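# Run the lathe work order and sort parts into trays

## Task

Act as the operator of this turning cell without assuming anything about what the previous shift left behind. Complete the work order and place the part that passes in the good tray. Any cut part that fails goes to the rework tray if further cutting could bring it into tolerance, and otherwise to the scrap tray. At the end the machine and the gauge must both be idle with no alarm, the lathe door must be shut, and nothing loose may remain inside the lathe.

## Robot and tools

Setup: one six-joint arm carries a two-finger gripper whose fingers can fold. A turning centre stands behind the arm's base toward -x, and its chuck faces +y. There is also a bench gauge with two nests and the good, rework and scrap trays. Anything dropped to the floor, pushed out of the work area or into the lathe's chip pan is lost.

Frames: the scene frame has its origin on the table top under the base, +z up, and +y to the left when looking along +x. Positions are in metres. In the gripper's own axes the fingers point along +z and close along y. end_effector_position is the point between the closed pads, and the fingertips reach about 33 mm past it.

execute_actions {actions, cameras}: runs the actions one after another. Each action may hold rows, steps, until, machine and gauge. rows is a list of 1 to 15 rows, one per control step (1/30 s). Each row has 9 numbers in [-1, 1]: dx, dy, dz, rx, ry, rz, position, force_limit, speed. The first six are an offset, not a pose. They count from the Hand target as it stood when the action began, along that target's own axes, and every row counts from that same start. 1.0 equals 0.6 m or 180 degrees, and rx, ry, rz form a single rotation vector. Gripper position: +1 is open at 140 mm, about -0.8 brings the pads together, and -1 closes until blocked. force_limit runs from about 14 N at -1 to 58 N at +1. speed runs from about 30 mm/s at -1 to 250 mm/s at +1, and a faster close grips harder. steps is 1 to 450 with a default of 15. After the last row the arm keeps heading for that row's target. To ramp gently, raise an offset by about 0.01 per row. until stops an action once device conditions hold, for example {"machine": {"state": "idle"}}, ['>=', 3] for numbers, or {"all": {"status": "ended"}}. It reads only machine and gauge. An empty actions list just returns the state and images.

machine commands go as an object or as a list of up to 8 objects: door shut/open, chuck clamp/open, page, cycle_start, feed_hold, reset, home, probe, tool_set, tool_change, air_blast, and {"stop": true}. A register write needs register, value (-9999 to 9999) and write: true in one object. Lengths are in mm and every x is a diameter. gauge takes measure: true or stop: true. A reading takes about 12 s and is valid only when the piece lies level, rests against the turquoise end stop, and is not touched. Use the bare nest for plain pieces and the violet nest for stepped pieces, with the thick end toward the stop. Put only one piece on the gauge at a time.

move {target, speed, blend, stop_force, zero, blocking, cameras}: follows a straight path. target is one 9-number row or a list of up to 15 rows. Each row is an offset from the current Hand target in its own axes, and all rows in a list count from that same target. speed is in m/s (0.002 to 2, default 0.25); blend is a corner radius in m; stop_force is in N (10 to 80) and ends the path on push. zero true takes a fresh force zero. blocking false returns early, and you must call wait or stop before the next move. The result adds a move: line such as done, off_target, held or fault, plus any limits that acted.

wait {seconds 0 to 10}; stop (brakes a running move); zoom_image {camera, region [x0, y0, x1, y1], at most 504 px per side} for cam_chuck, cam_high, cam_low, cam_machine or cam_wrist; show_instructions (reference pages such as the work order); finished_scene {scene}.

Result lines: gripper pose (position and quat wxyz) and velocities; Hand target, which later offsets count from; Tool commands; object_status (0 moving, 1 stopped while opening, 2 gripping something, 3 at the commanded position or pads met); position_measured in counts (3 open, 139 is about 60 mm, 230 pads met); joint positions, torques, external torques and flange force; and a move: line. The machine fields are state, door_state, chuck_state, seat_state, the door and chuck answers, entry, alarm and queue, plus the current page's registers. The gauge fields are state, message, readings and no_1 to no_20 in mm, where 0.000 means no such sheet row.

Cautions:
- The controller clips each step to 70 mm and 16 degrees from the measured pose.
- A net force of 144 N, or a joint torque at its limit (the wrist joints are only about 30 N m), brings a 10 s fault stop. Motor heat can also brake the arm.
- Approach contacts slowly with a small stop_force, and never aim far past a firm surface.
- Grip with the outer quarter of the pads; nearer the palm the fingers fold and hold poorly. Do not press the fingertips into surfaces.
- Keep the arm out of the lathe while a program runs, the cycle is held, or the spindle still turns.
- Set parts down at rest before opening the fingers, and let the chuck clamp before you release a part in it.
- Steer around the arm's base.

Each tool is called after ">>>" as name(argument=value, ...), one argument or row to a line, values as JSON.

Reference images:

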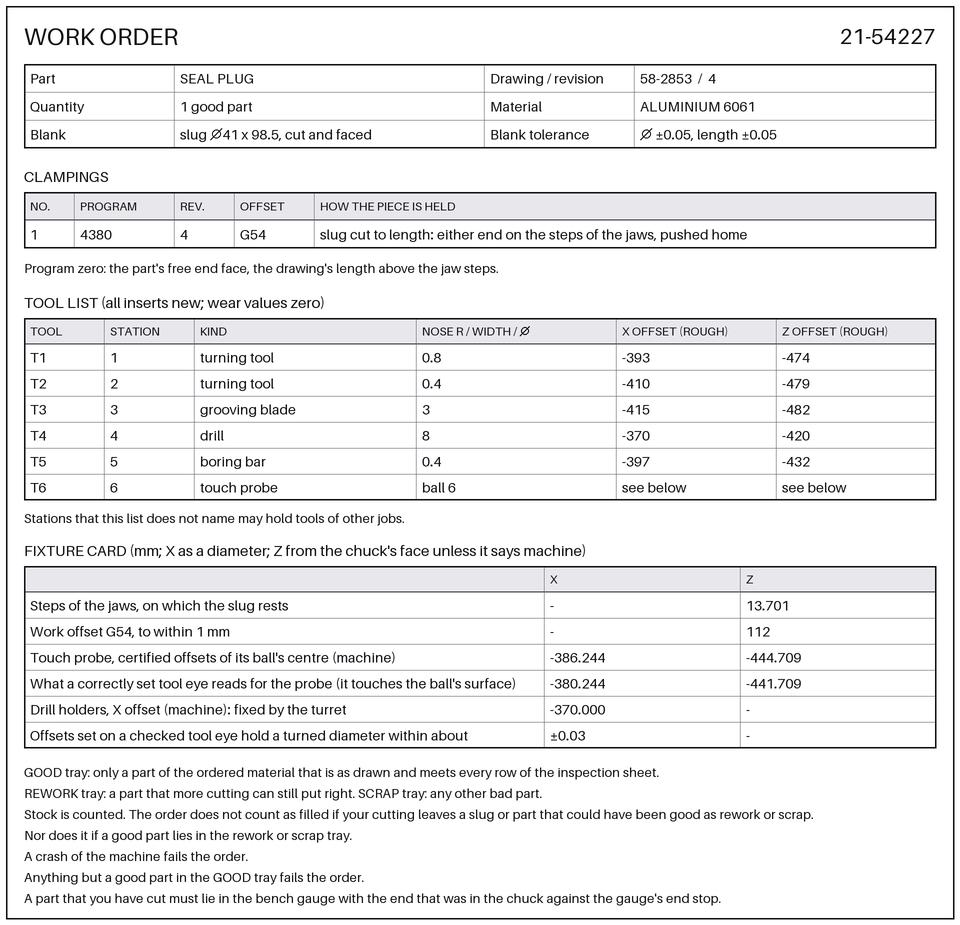

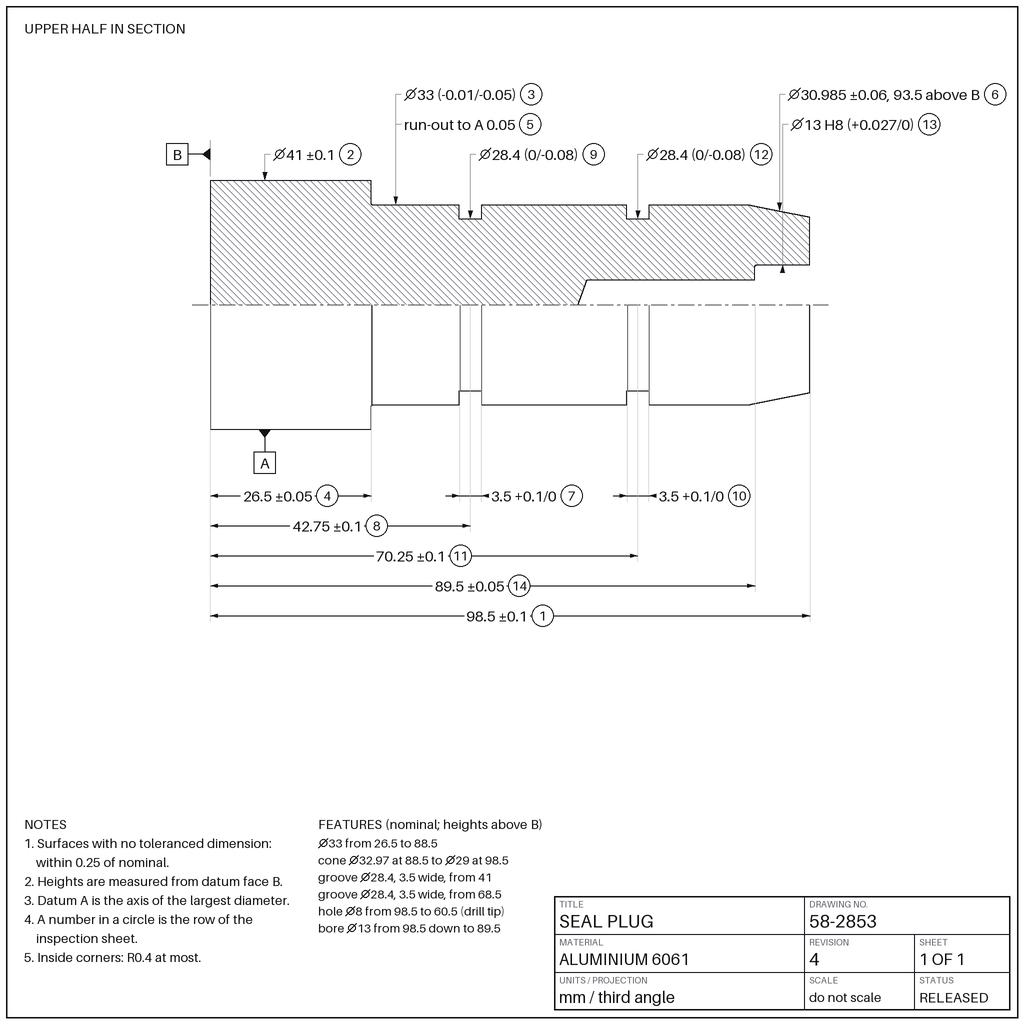

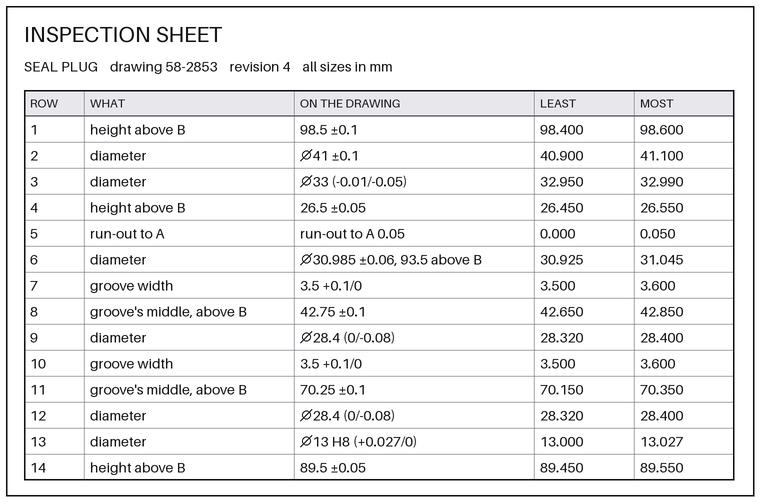

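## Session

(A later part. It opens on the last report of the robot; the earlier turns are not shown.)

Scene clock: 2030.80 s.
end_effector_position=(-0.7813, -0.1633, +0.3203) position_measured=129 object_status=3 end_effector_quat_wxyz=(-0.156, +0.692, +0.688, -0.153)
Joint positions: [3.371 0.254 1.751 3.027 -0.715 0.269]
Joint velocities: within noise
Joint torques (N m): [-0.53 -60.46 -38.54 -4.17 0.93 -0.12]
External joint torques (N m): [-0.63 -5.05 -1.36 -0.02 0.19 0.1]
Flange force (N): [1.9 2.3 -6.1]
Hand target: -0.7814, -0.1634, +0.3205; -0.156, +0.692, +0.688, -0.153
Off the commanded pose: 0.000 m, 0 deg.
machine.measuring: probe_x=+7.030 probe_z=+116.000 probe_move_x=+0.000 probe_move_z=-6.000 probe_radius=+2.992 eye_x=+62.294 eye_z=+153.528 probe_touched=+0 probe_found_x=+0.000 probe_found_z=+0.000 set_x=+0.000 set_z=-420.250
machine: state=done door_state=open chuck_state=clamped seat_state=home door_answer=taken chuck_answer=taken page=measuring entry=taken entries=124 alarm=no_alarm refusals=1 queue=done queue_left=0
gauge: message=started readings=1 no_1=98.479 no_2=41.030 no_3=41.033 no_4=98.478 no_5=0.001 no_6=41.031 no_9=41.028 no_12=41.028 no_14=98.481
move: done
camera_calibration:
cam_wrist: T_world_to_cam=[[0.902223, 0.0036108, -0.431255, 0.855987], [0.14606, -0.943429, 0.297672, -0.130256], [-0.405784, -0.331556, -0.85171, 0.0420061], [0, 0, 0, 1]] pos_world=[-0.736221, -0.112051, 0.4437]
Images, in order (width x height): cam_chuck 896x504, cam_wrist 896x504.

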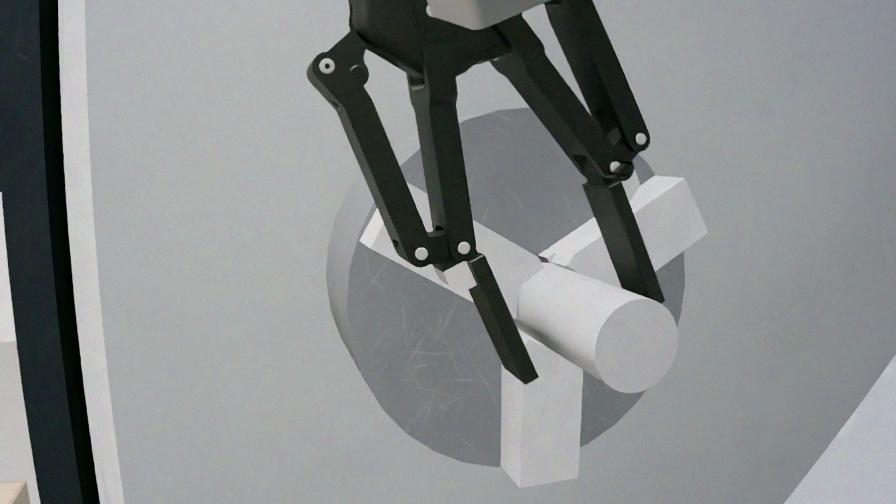

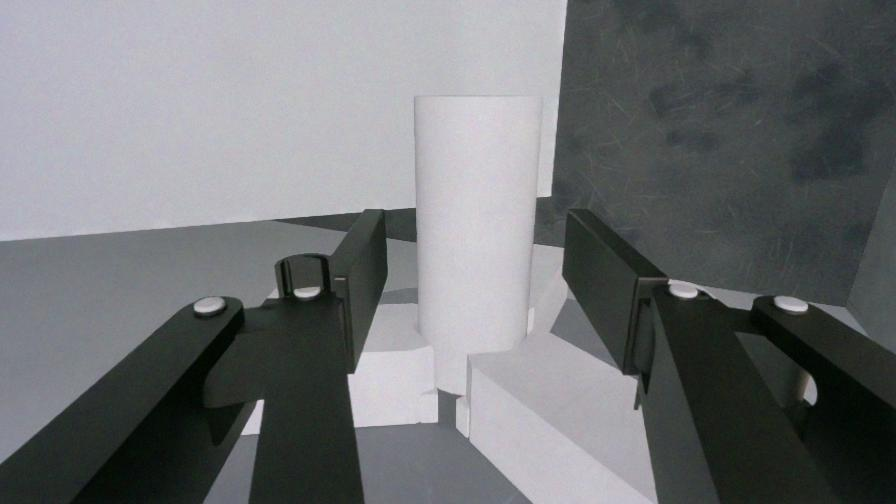

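>>> execute_actions(
  actions=[
    {"rows":[[0,0,0,0,0,0,-1,-0.05,-1]],"steps":60},
  ],
  cameras=["cam_chuck", "cam_wrist"],
)

Scene clock: 2039.80 s.
end_effector_position=(-0.7814, -0.1634, +0.3205) position_measured=169 object_status=2 end_effector_quat_wxyz=(-0.156, +0.692, +0.688, -0.153)
Joint positions: [3.371 0.254 1.75 3.027 -0.715 0.269]
Joint velocities: within noise
Joint torques (N m): [2.92 -55.81 -35.02 -3.39 0.32 -0.29]
External joint torques (N m): [-4.12 -9.72 -5.21 -0.83 0.83 0.26]
Flange force (N): [6.0 -1.1 -11.1]
Hand target: -0.7814, -0.1634, +0.3205; -0.156, +0.692, +0.688, -0.153
Off the commanded pose: 0.000 m, 0 deg.
machine.measuring: probe_x=+7.030 probe_z=+116.000 probe_move_x=+0.000 probe_move_z=-6.000 probe_radius=+2.992 eye_x=+62.294 eye_z=+153.528 probe_touched=+0 probe_found_x=+0.000 probe_found_z=+0.000 set_x=+0.000 set_z=-420.250
machine: state=done door_state=open chuck_state=clamped seat_state=home door_answer=taken chuck_answer=taken page=measuring entry=taken entries=124 alarm=no_alarm refusals=1 queue=done queue_left=0
gauge: message=started readings=1 no_1=98.479 no_2=41.030 no_3=41.033 no_4=98.478 no_5=0.001 no_6=41.031 no_9=41.028 no_12=41.028 no_14=98.481
camera_calibration:
cam_wrist: T_world_to_cam=[[0.902101, 0.00346723, -0.431511, 0.856173], [0.146056, -0.943402, 0.297758, -0.13034], [-0.406056, -0.331633, -0.851551, 0.0418568], [0, 0, 0, 1]] pos_world=[-0.736321, -0.112051, 0.443901]
Images, in order (width x height): cam_chuck 896x504, cam_wrist 896x504.

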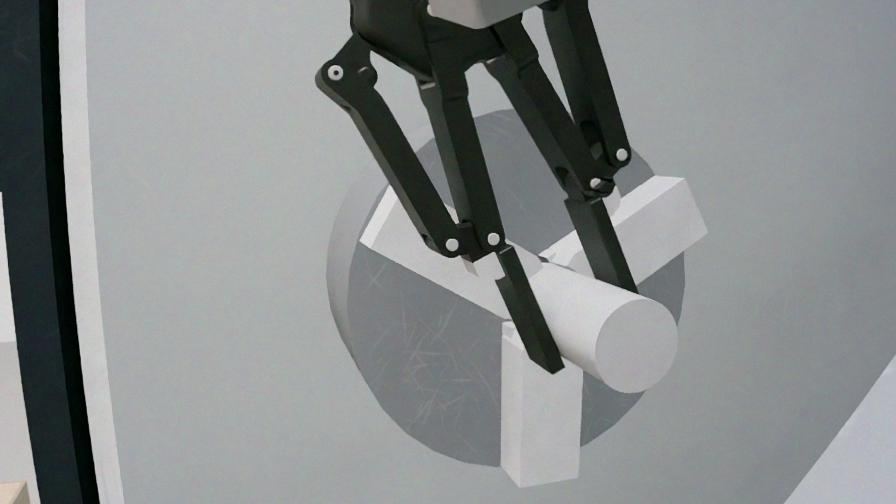

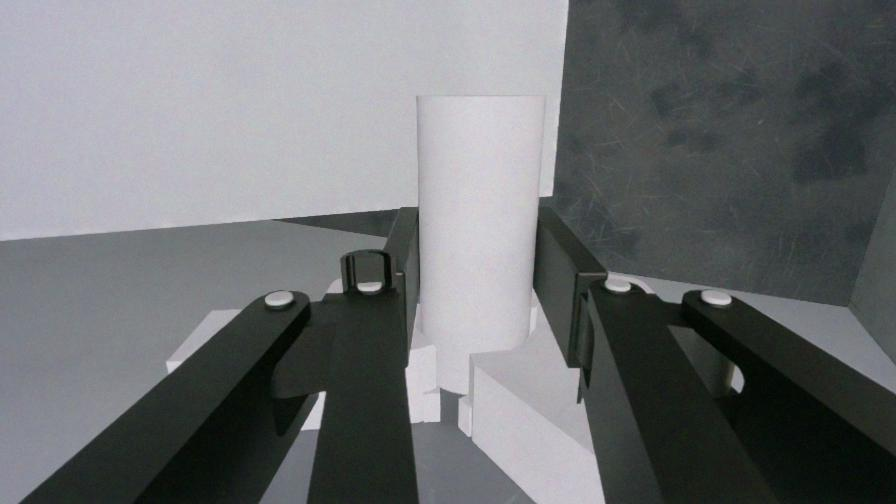

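>>> execute_actions(
  actions=[
    {"machine":{"chuck":"open"},"steps":75,"until":{"machine":{"chuck_state":"open"}}},
    {"steps":20},
  ],
  cameras=["cam_chuck", "cam_wrist"],
)

Scene clock: 2046.03 s.
end_effector_position=(-0.7814, -0.1634, +0.3205) position_measured=169 object_status=2 end_effector_quat_wxyz=(-0.156, +0.692, +0.688, -0.153)
Joint positions: [3.371 0.254 1.75 3.027 -0.715 0.269]
Joint velocities: within noise
Joint torques (N m): [-0.54 -63.48 -40.91 -4.23 1.49 -0.13]
External joint torques (N m): [-0.74 -2.02 0.88 0.03 -0.36 0.11]
External joint torques at the end of the 1st action: [-0.48 -2.57 1.01 0.06 -0.32 0.12]
Flange force (N): [2.0 3.4 -2.7]
Flange force at the end of the 1st action (N): [1.9 4.4 -3.4]
Hand target: -0.7814, -0.1634, +0.3205; -0.156, +0.692, +0.688, -0.153
Tool commands: gripper/position=-1.0 gripper/force_limit=-0.05 gripper/speed=-1.0
Off the commanded pose: 0.000 m, 0 deg.
machine.measuring: probe_x=+7.030 probe_z=+116.000 probe_move_x=+0.000 probe_move_z=-6.000 probe_radius=+2.992 eye_x=+62.294 eye_z=+153.528 probe_touched=+0 probe_found_x=+0.000 probe_found_z=+0.000 set_x=+0.000 set_z=-420.250
machine: state=idle door_state=open chuck_state=open seat_state=open door_answer=taken chuck_answer=taken page=measuring entry=taken entries=124 alarm=no_alarm refusals=1 queue=running queue_left=0
gauge: message=started readings=1 no_1=98.479 no_2=41.030 no_3=41.033 no_4=98.478 no_5=0.001 no_6=41.031 no_9=41.028 no_12=41.028 no_14=98.481
camera_calibration:
cam_wrist: T_world_to_cam=[[0.902138, 0.00349681, -0.431434, 0.856169], [0.146061, -0.943397, 0.297771, -0.130341], [-0.405972, -0.331646, -0.851585, 0.0419321], [0, 0, 0, 1]] pos_world=[-0.736321, -0.112051, 0.4439]
Images, in order (width x height): cam_chuck 896x504, cam_wrist 896x504.

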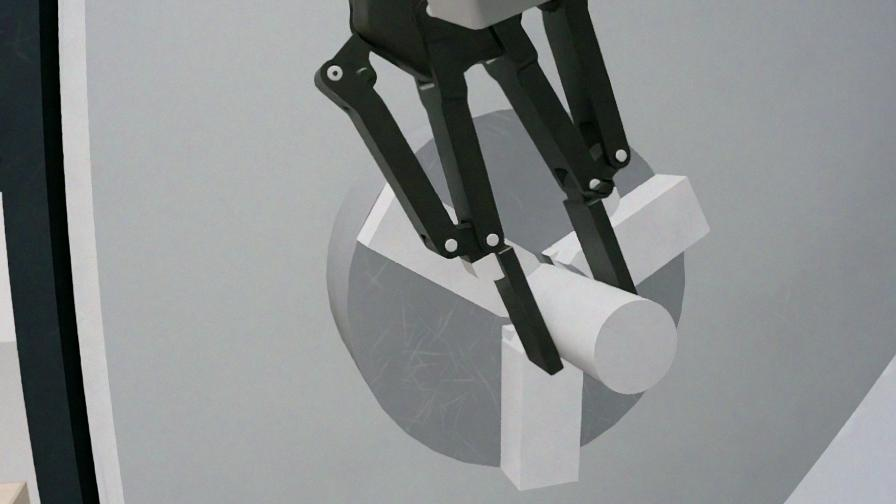

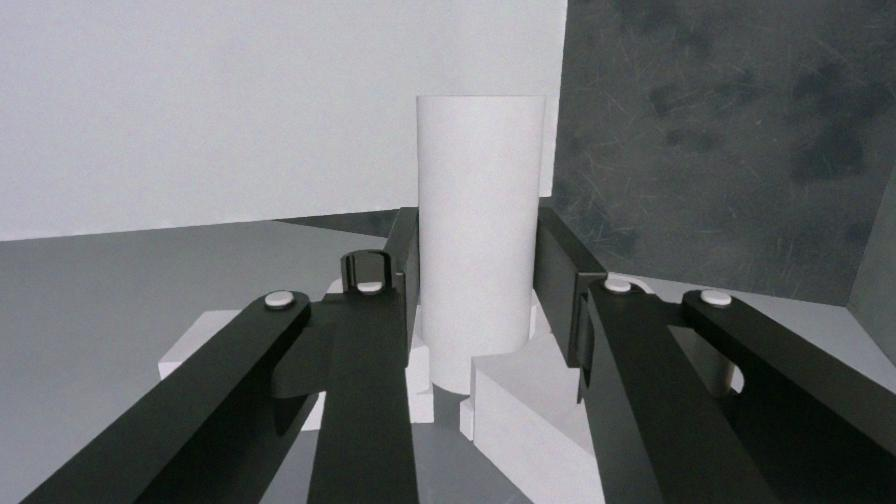

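>>> move(
  target=[
    [0.1, 0, 0, 0, 0, 0, -1, -0.05, -1],
    [0.1393, -0.0101, -0.0676, 0, 0, 0, -1, -0.05, -1],
    [0.1424, 0.3155, -0.35, 0, 0, 0, -1, -0.05, -1],
  ],
  speed=[0.05, 0.12, 0.25],
  blend=[0.01, 0.02, 0],
  cameras=["cam_chuck", "cam_machine"],
)

Scene clock: 2059.03 s.
end_effector_position=(-0.5202, -0.0797, +0.4300) position_measured=169 object_status=2 end_effector_quat_wxyz=(-0.156, +0.692, +0.688, -0.153)
Joint positions: [3.284 -0.252 2.048 3.092 -0.918 0.133]
Joint velocities: within noise
Joint torques (N m): [0.59 -13.74 -43.27 -4.4 1.54 -0.12]
External joint torques (N m): [-0.96 -1.91 0.47 -0.04 -0.36 0.1]
Flange force (N): [2.9 3.2 -2.3]
Hand target: -0.5202, -0.0798, +0.4300; -0.156, +0.692, +0.688, -0.153
Off the commanded pose: 0.000 m, 0 deg.
machine.measuring: probe_x=+7.030 probe_z=+116.000 probe_move_x=+0.000 probe_move_z=-6.000 probe_radius=+2.992 eye_x=+62.294 eye_z=+153.528 probe_touched=+0 probe_found_x=+0.000 probe_found_z=+0.000 set_x=+0.000 set_z=-420.250
machine: state=idle door_state=open chuck_state=open seat_state=open door_answer=taken chuck_answer=taken page=measuring entry=taken entries=124 alarm=no_alarm refusals=1 queue=done queue_left=0
gauge: message=started readings=1 no_1=98.479 no_2=41.030 no_3=41.033 no_4=98.478 no_5=0.001 no_6=41.031 no_9=41.028 no_12=41.028 no_14=98.481
move: done
Images, in order (width x height): cam_chuck 896x504, cam_machine 896x504.

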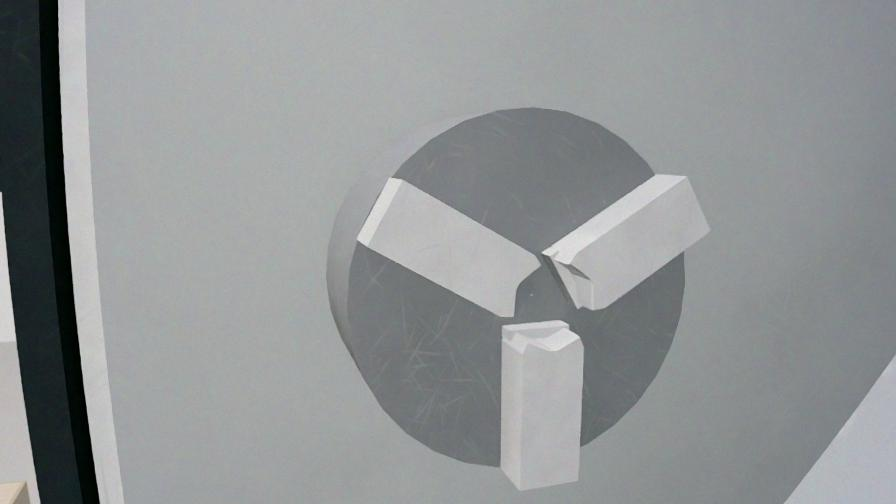

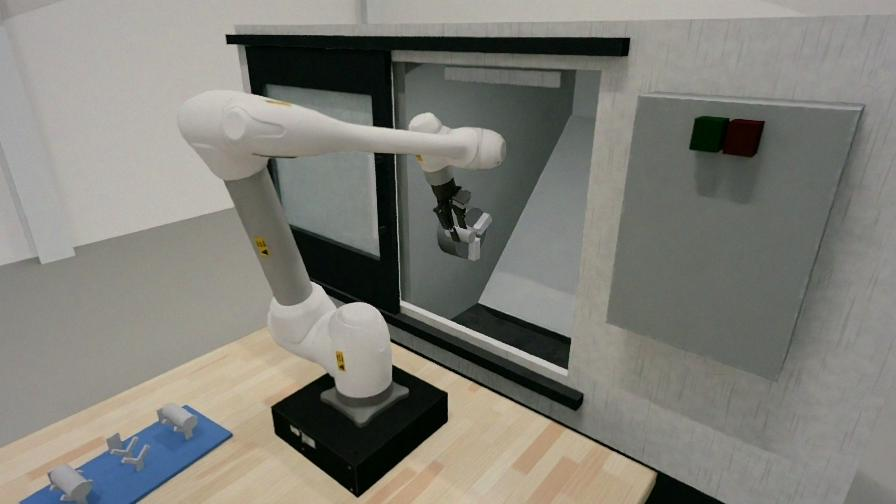

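>>> move(
  target=[0.245,0.192,-0.101,0,0,0,-1,-0.05,-1],
  speed=0.3,
  cameras=["cam_wrist"],
)

Scene clock: 2086.23 s.
end_effector_position=(-0.3893, +0.0665, +0.4362) position_measured=169 object_status=2 end_effector_quat_wxyz=(-0.156, +0.692, +0.688, -0.153)
Joint positions: [2.774 -0.494 2.18 3.336 -1.066 -0.459]
Joint velocities: within noise
Joint torques (N m): [0.22 8.91 -44.2 -3.39 1.44 -0.1]
External joint torques (N m): [-0.55 -1.07 0.91 -0.46 -0.35 0.08]
Flange force (N): [0.3 3.6 -1.1]
Hand target: -0.3893, +0.0665, +0.4362; -0.156, +0.692, +0.688, -0.153
Off the commanded pose: 0.000 m, 0 deg.
machine.measuring: probe_x=+7.030 probe_z=+116.000 probe_move_x=+0.000 probe_move_z=-6.000 probe_radius=+2.992 eye_x=+62.294 eye_z=+153.528 probe_touched=+0 probe_found_x=+0.000 probe_found_z=+0.000 set_x=+0.000 set_z=-420.250
machine: state=idle door_state=open chuck_state=open seat_state=open door_answer=taken chuck_answer=taken page=measuring entry=taken entries=124 alarm=no_alarm refusals=1 queue=done queue_left=0
gauge: message=started readings=1 no_1=98.479 no_2=41.030 no_3=41.033 no_4=98.478 no_5=0.001 no_6=41.031 no_9=41.028 no_12=41.028 no_14=98.481
move: done
camera_calibration:
cam_wrist: T_world_to_cam=[[0.902082, 0.00359303, -0.43155, 0.551588], [0.146176, -0.943402, 0.297701, -0.00519223], [-0.406055, -0.331633, -0.851551, 0.375805], [0, 0, 0, 1]] pos_world=[-0.344221, 0.117749, 0.559601]
Images, in order (width x height): cam_wrist 896x504.

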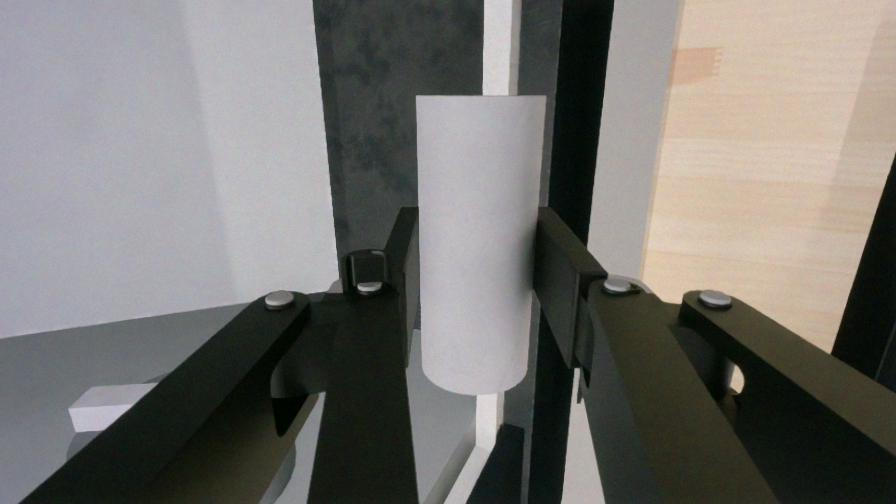

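>>> move(
  target=[
    [0.5243,0.25,-0.1232,-0.0008,0.1185,0.2512,-1,-0.05,-1],
    [0.6276,0.7015,-0.3359,-0.0015,0.2133,0.4522,-1,-0.05,-1],
  ],
  speed=0.35,
  blend=[0.1,0],
  cameras=["cam_wrist","cam_high"],
)

Scene clock: 2108.50 s.
end_effector_position=(+0.0795, +0.4403, +0.4402) position_measured=169 object_status=2 end_effector_quat_wxyz=(-0.219, +0.976, -0.002, +0.002)
Joint positions: [1.268 -0.399 2.122 3.291 -1.011 -0.391]
Joint velocities: within noise
Joint torques (N m): [0.62 -0.05 -43.81 -3.65 1.46 -0.13]
External joint torques (N m): [-0.88 -1.55 0.75 -0.28 -0.34 0.1]
Flange force (N): [1.2 4.3 -1.9]
Hand target: +0.0795, +0.4403, +0.4402; -0.219, +0.976, -0.002, +0.002
Off the commanded pose: 0.000 m, 0 deg.
machine.measuring: probe_x=+7.030 probe_z=+116.000 probe_move_x=+0.000 probe_move_z=-6.000 probe_radius=+2.992 eye_x=+62.294 eye_z=+153.528 probe_touched=+0 probe_found_x=+0.000 probe_found_z=+0.000 set_x=+0.000 set_z=-420.250
machine: state=idle door_state=open chuck_state=open seat_state=open door_answer=taken chuck_answer=taken page=measuring entry=taken entries=124 alarm=no_alarm refusals=1 queue=done queue_left=0
gauge: message=started readings=1 no_1=98.479 no_2=41.030 no_3=41.033 no_4=98.478 no_5=0.001 no_6=41.031 no_9=41.028 no_12=41.028 no_14=98.481
move: done
camera_calibration:
cam_wrist: T_world_to_cam=[[0.00378241, -0.901971, -0.43178, 0.599335], [-0.943535, -0.146248, 0.297241, 0.0136422], [-0.33125, 0.406275, -0.851595, 0.362702], [0, 0, 0, 1]] pos_world=[0.13075, 0.395222, 0.563601]
Images, in order (width x height): cam_high 896x504, cam_wrist 896x504.

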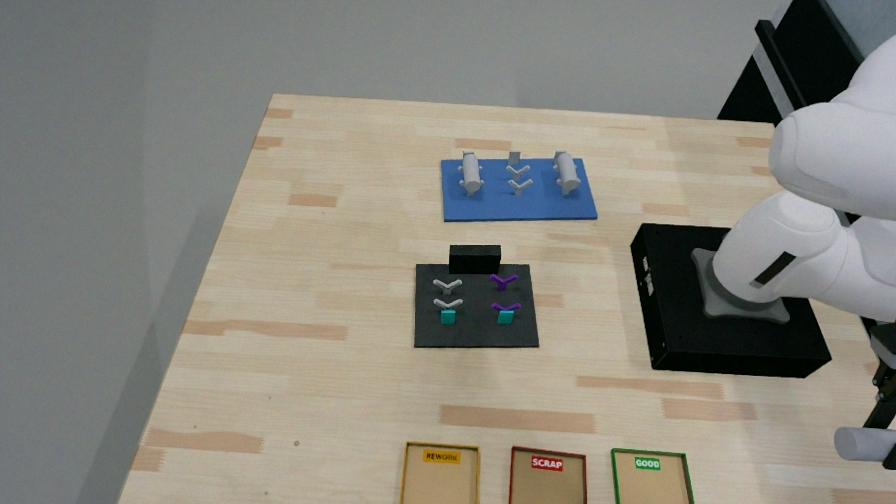

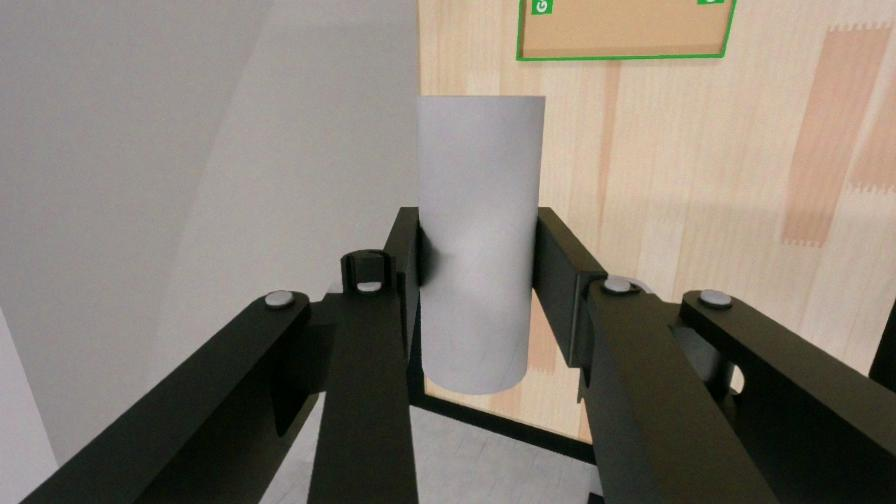

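>>> move(
  target=[
    [0.4683,0.1793,-0.0463,0,0.0903,0.191,-1,-0.05,-1],
    [0.7862,0.545,-0.0887,-0.0617,0.123,0.358,-1,-0.05,-1],
    [0.9597,0.7423,0.0032,-0.113,0.1053,0.4699,-1,-0.05,-1],
  ],
  speed=0.35,
  blend=[0.08,0.06,0],
  cameras=["cam_wrist","cam_high","cam_low"],
)

Scene clock: 2136.57 s.
end_effector_position=(+0.6536, +0.0350, +0.2505) position_measured=169 object_status=2 end_effector_quat_wxyz=(-0.001, +0.729, -0.685, +0.001)
Joint positions: [0.047 0.253 1.808 3.129 -1.068 -0.047]
Joint velocities: within noise
Joint torques (N m): [2.09 -61.6 -37.36 -3.83 -0.15 -0.05]
External joint torques (N m): [-1.06 -3.01 0.08 -0.04 0.15 0.05]
Flange force (N): [1.6 4.7 -2.0]
Hand target: +0.6537, +0.0351, +0.2504; -0.001, +0.729, -0.685, +0.001
Off the commanded pose: 0.000 m, 0 deg.
machine.measuring: probe_x=+7.030 probe_z=+116.000 probe_move_x=+0.000 probe_move_z=-6.000 probe_radius=+2.992 eye_x=+62.294 eye_z=+153.528 probe_touched=+0 probe_found_x=+0.000 probe_found_z=+0.000 set_x=+0.000 set_z=-420.250
machine: state=idle door_state=open chuck_state=open seat_state=open door_answer=taken chuck_answer=taken page=measuring entry=taken entries=124 alarm=no_alarm refusals=1 queue=done queue_left=0
gauge: message=started readings=1 no_1=98.479 no_2=41.030 no_3=41.033 no_4=98.478 no_5=0.001 no_6=41.031 no_9=41.028 no_12=41.028 no_14=98.481
move: done
camera_calibration:
cam_wrist: T_world_to_cam=[[-0.997519, -0.0698581, -0.00865529, 0.669017], [-0.0687074, 0.939514, 0.335548, -0.0669302], [-0.015309, 0.33531, -0.941984, 0.374652], [0, 0, 0, 1]] pos_world=[0.668494, -0.0160064, 0.381165]
Images, in order (width x height): cam_high 896x504, cam_low 896x504, cam_wrist 896x504.

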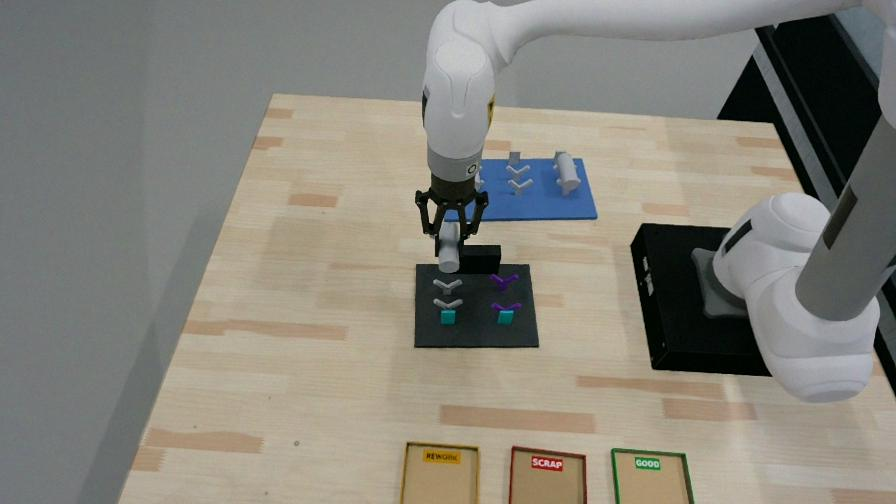

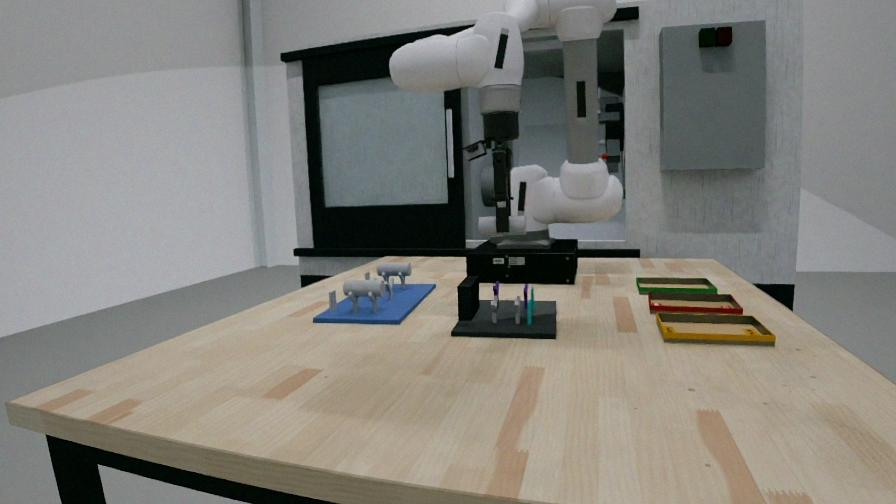

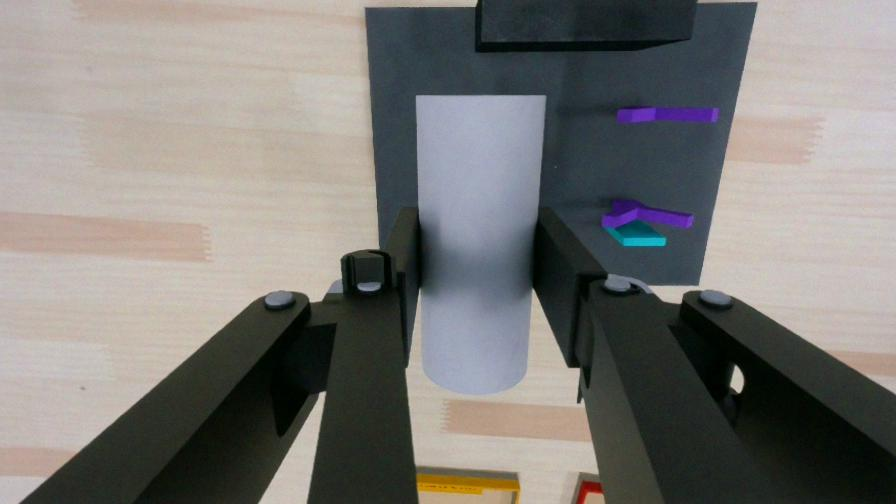

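>>> zoom_image(
  camera="cam_wrist",
  region=[380, 70, 580, 150],
)

>>> zoom_image(
  camera="cam_low",
  region=[420, 180, 600, 340],
)

Scaled by 2.520.

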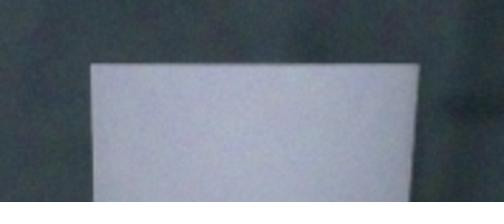

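Scaled by 2.800.

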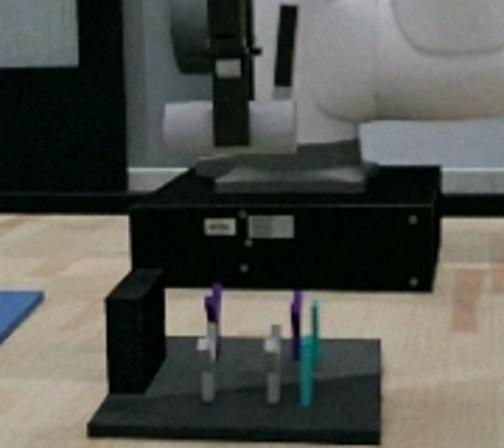

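>>> move(
  target=[
    [0.0102,0.0008,0.21,0,0,-0.0027,-1,-0.05,-1],
    [0.0102,0.0008,0.2307,0,0,-0.0027,-1,-0.05,-1],
  ],
  speed=[0.2,0.05],
  cameras=["cam_wrist","cam_low"],
)

Scene clock: 2161.37 s.
end_effector_position=(+0.6539, +0.0288, +0.1119) position_measured=169 object_status=2 end_effector_quat_wxyz=(-0.001, +0.732, -0.682, +0.001)
Joint positions: [0.036 0.389 1.918 3.126 -0.823 -0.064]
Joint velocities: within noise
Joint torques (N m): [1.78 -68.77 -31.36 -3.14 -0.1 -0.13]
External joint torques (N m): [-0.6 -3.21 0.21 -0.09 0.09 0.13]
Flange force (N): [0.7 4.6 -3.4]
Hand target: +0.6539, +0.0288, +0.1120; -0.001, +0.732, -0.682, +0.001
Off the commanded pose: 0.000 m, 0 deg.
machine.measuring: probe_x=+7.030 probe_z=+116.000 probe_move_x=+0.000 probe_move_z=-6.000 probe_radius=+2.992 eye_x=+62.294 eye_z=+153.528 probe_touched=+0 probe_found_x=+0.000 probe_found_z=+0.000 set_x=+0.000 set_z=-420.250
machine: state=idle door_state=open chuck_state=open seat_state=open door_answer=taken chuck_answer=taken page=measuring entry=taken entries=124 alarm=no_alarm refusals=1 queue=done queue_left=0
gauge: message=started readings=1 no_1=98.479 no_2=41.030 no_3=41.033 no_4=98.478 no_5=0.001 no_6=41.031 no_9=41.028 no_12=41.028 no_14=98.481
move: done
camera_calibration:
cam_wrist: T_world_to_cam=[[-0.996886, -0.0783997, -0.00848185, 0.667426], [-0.0766946, 0.938907, 0.335518, -0.0094155], [-0.0183408, 0.335123, -0.941996, 0.248137], [0, 0, 0, 1]] pos_world=[0.669177, -0.0219904, 0.242564]
Images, in order (width x height): cam_low 896x504, cam_wrist 896x504.

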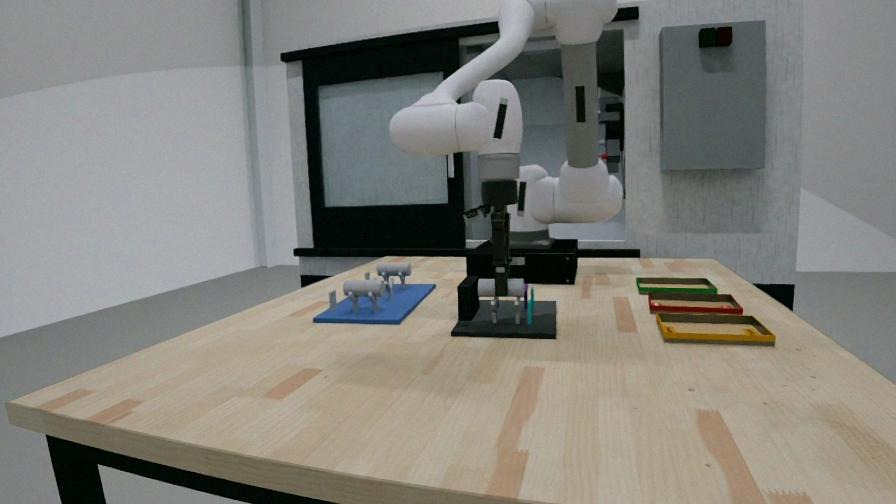

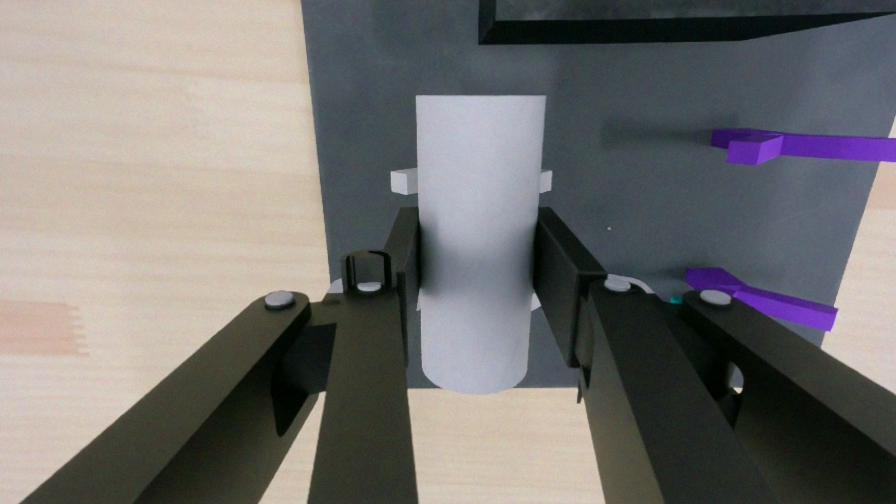

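>>> move(
  target=[0,0,0.0305,0,0,0,-1,-0.05,-1],
  speed=0.02,
  stop_force=10,
  cameras=["cam_low"],
)

>>> move(
  target=[-0.018,0,0,0,0,0,-1,-0.05,-1],
  speed=0.012,
  stop_force=10,
  cameras=["cam_low","cam_wrist"],
)

Scene clock: 2167.20 s.
end_effector_position=(+0.6540, +0.0288, +0.0937) position_measured=169 object_status=2 end_effector_quat_wxyz=(-0.001, +0.732, -0.682, +0.001)
Joint positions: [0.035 0.411 1.928 3.126 -0.791 -0.063]
Joint velocities: within noise
Joint torques (N m): [1.82 -69.82 -30.36 -3.08 -0.08 -0.14]
External joint torques (N m): [-0.74 -3.47 -0.04 -0.06 0.08 0.14]
Flange force (N): [0.9 4.3 -4.1]
Hand target: +0.6540, +0.0288, +0.0937; -0.001, +0.732, -0.682, +0.001
Off the commanded pose: 0.000 m, 0 deg.
machine.measuring: probe_x=+7.030 probe_z=+116.000 probe_move_x=+0.000 probe_move_z=-6.000 probe_radius=+2.992 eye_x=+62.294 eye_z=+153.528 probe_touched=+0 probe_found_x=+0.000 probe_found_z=+0.000 set_x=+0.000 set_z=-420.250
machine: state=idle door_state=open chuck_state=open seat_state=open door_answer=taken chuck_answer=taken page=measuring entry=taken entries=124 alarm=no_alarm refusals=1 queue=done queue_left=0
gauge: message=started readings=1 no_1=98.479 no_2=41.030 no_3=41.033 no_4=98.478 no_5=0.001 no_6=41.031 no_9=41.028 no_12=41.028 no_14=98.481
move: done
Images, in order (width x height): cam_low 896x504.

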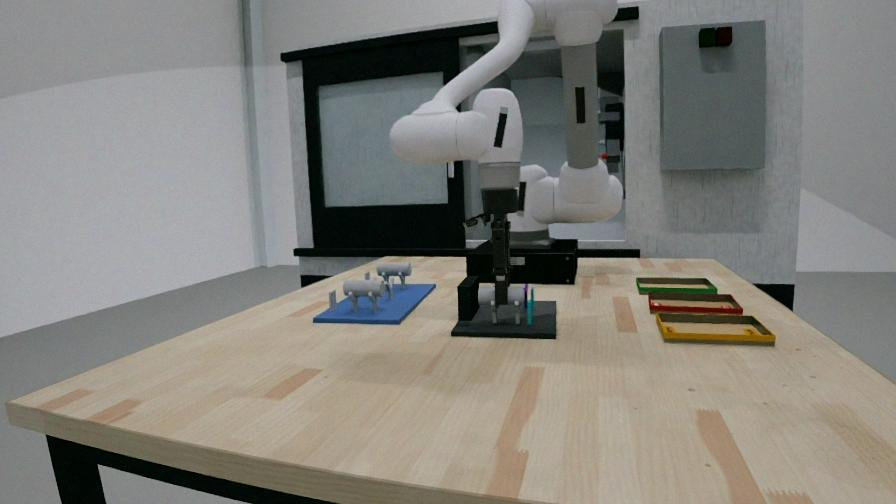

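Scene clock: 2168.67 s.
end_effector_position=(+0.6533, +0.0392, +0.0937) position_measured=169 object_status=2 end_effector_quat_wxyz=(-0.001, +0.732, -0.682, +0.001)
Joint positions: [0.051 0.411 1.928 3.125 -0.79 -0.047]
Joint velocities: within noise
Joint torques (N m): [11.19 -67.21 -28.93 0.07 -0.09 -0.24]
External joint torques (N m): [-10.17 -5.91 -1.4 -3.22 0.09 0.24]
Flange force (N): [15.2 5.4 -7.5]
Hand target: +0.6533, +0.0392, +0.0937; -0.001, +0.732, -0.682, +0.001
Off the commanded pose: 0.000 m, 0 deg.
machine.measuring: probe_x=+7.030 probe_z=+116.000 probe_move_x=+0.000 probe_move_z=-6.000 probe_radius=+2.992 eye_x=+62.294 eye_z=+153.528 probe_touched=+0 probe_found_x=+0.000 probe_found_z=+0.000 set_x=+0.000 set_z=-420.250
machine: state=idle door_state=open chuck_state=open seat_state=open door_answer=taken chuck_answer=taken page=measuring entry=taken entries=124 alarm=no_alarm refusals=1 queue=done queue_left=0
gauge: message=started readings=1 no_1=98.479 no_2=41.030 no_3=41.033 no_4=98.478 no_5=0.001 no_6=41.031 no_9=41.028 no_12=41.028 no_14=98.481
move: contact
camera_calibration:
cam_wrist: T_world_to_cam=[[-0.996882, -0.0784273, -0.0086855, 0.667532], [-0.0767932, 0.938979, 0.335294, -0.0130022], [-0.0181407, 0.334916, -0.942073, 0.227378], [0, 0, 0, 1]] pos_world=[0.668577, -0.011591, 0.224364]
Images, in order (width x height): cam_low 896x504, cam_wrist 896x504.

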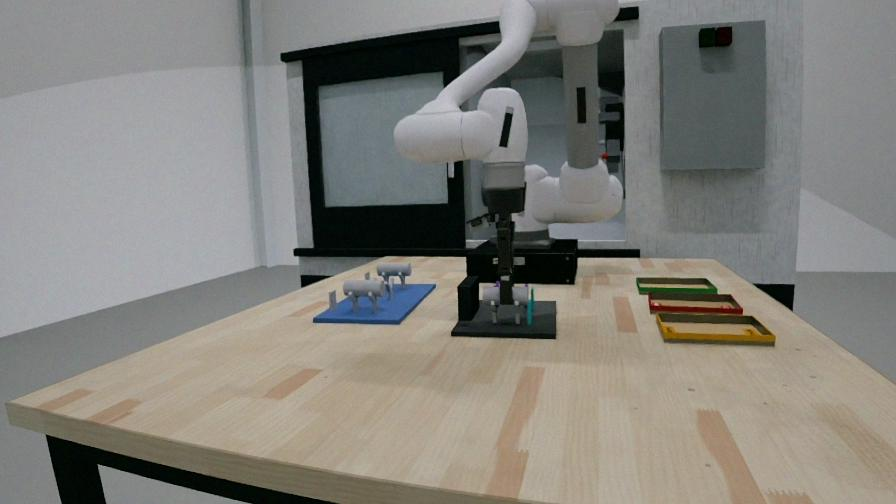

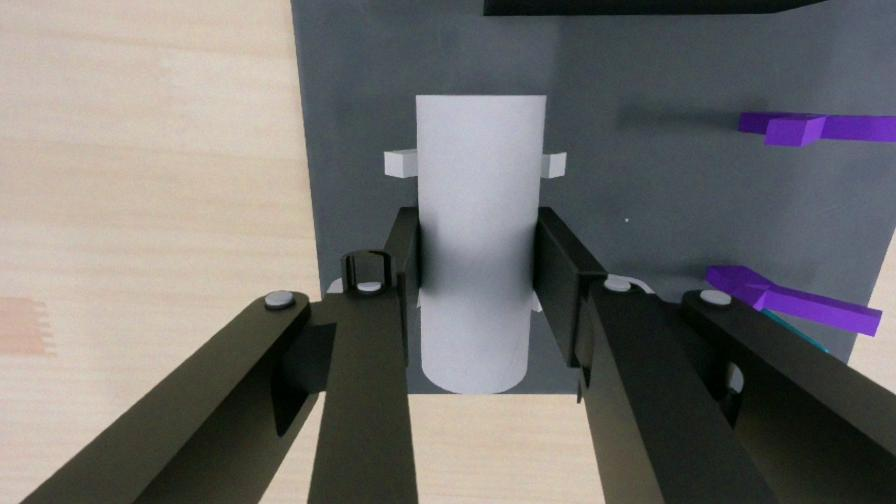

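>>> move(
  target=[0,0,0.004,0,0,0,-1,-0.05,-1],
  speed=0.01,
  stop_force=10,
  cameras=[],
)

>>> execute_actions(
  actions=[
    {"rows":[[0,0,0,0,0,0,-0.1,-0.05,-1]],"steps":45},
  ],
  cameras=["cam_low","cam_wrist","cam_high"],
)

Scene clock: 2174.83 s.
end_effector_position=(+0.6534, +0.0392, +0.0922) position_measured=169 object_status=2 end_effector_quat_wxyz=(-0.001, +0.732, -0.682, +0.002)
Joint positions: [0.051 0.413 1.929 3.125 -0.788 -0.047]
Joint velocities: within noise
Joint torques (N m): [10.77 -58.34 -21.97 0.06 -0.71 -0.13]
External joint torques (N m): [-9.85 -14.84 -8.29 -3.2 0.72 0.13]
Flange force (N): [15.1 3.0 -20.9]
Hand target: +0.6534, +0.0392, +0.0922; -0.001, +0.732, -0.682, +0.001 (not the last commanded pose)
Off the commanded pose: 0.001 m, 0 deg.
machine.measuring: probe_x=+7.030 probe_z=+116.000 probe_move_x=+0.000 probe_move_z=-6.000 probe_radius=+2.992 eye_x=+62.294 eye_z=+153.528 probe_touched=+0 probe_found_x=+0.000 probe_found_z=+0.000 set_x=+0.000 set_z=-420.250
machine: state=idle door_state=open chuck_state=open seat_state=open door_answer=taken chuck_answer=taken page=measuring entry=taken entries=124 alarm=no_alarm refusals=1 queue=done queue_left=0
gauge: message=started readings=1 no_1=98.479 no_2=41.030 no_3=41.033 no_4=98.478 no_5=0.001 no_6=41.031 no_9=41.028 no_12=41.028 no_14=98.481
move: contact
No camera images: "cameras" was empty.

Scene clock: 2176.53 s.
end_effector_position=(+0.6534, +0.0392, +0.0922) position_measured=141 object_status=3 end_effector_quat_wxyz=(-0.001, +0.732, -0.682, +0.001)
Joint positions: [0.051 0.413 1.929 3.125 -0.788 -0.047]
Joint velocities: within noise
Joint torques (N m): [1.54 -67.95 -29.1 -2.99 -0.11 -0.14]
External joint torques (N m): [-0.62 -5.2 -1.14 -0.14 0.12 0.14]
Flange force (N): [0.8 4.2 -6.7]
Hand target: +0.6534, +0.0392, +0.0922; -0.001, +0.732, -0.682, +0.001
Off the commanded pose: 0.000 m, 0 deg.
machine.measuring: probe_x=+7.030 probe_z=+116.000 probe_move_x=+0.000 probe_move_z=-6.000 probe_radius=+2.992 eye_x=+62.294 eye_z=+153.528 probe_touched=+0 probe_found_x=+0.000 probe_found_z=+0.000 set_x=+0.000 set_z=-420.250
machine: state=idle door_state=open chuck_state=open seat_state=open door_answer=taken chuck_answer=taken page=measuring entry=taken entries=124 alarm=no_alarm refusals=1 queue=done queue_left=0
gauge: message=started readings=1 no_1=98.479 no_2=41.030 no_3=41.033 no_4=98.478 no_5=0.001 no_6=41.031 no_9=41.028 no_12=41.028 no_14=98.481
camera_calibration:
cam_wrist: T_world_to_cam=[[-0.996878, -0.0784551, -0.00890666, 0.667666], [-0.0768937, 0.938976, 0.335279, -0.0124211], [-0.0179412, 0.334917, -0.942077, 0.225835], [0, 0, 0, 1]] pos_world=[0.668678, -0.0115909, 0.222865]
Images, in order (width x height): cam_high 896x504, cam_low 896x504, cam_wrist 896x504.

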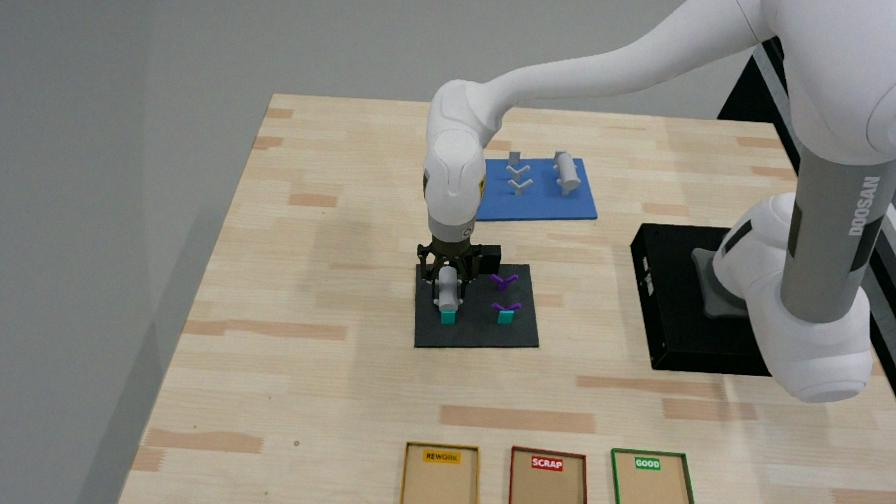

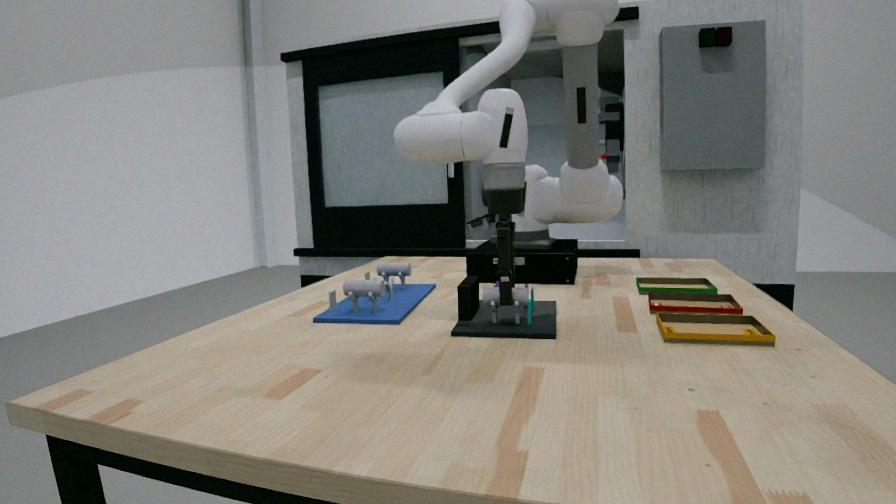

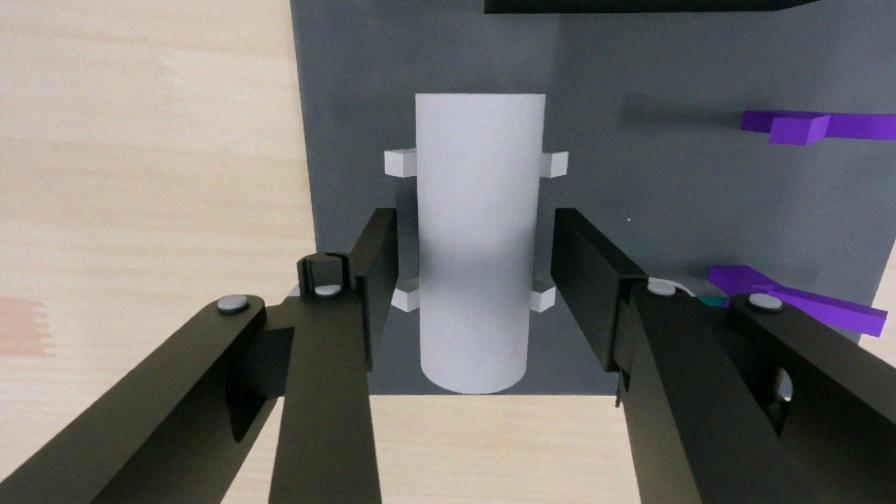

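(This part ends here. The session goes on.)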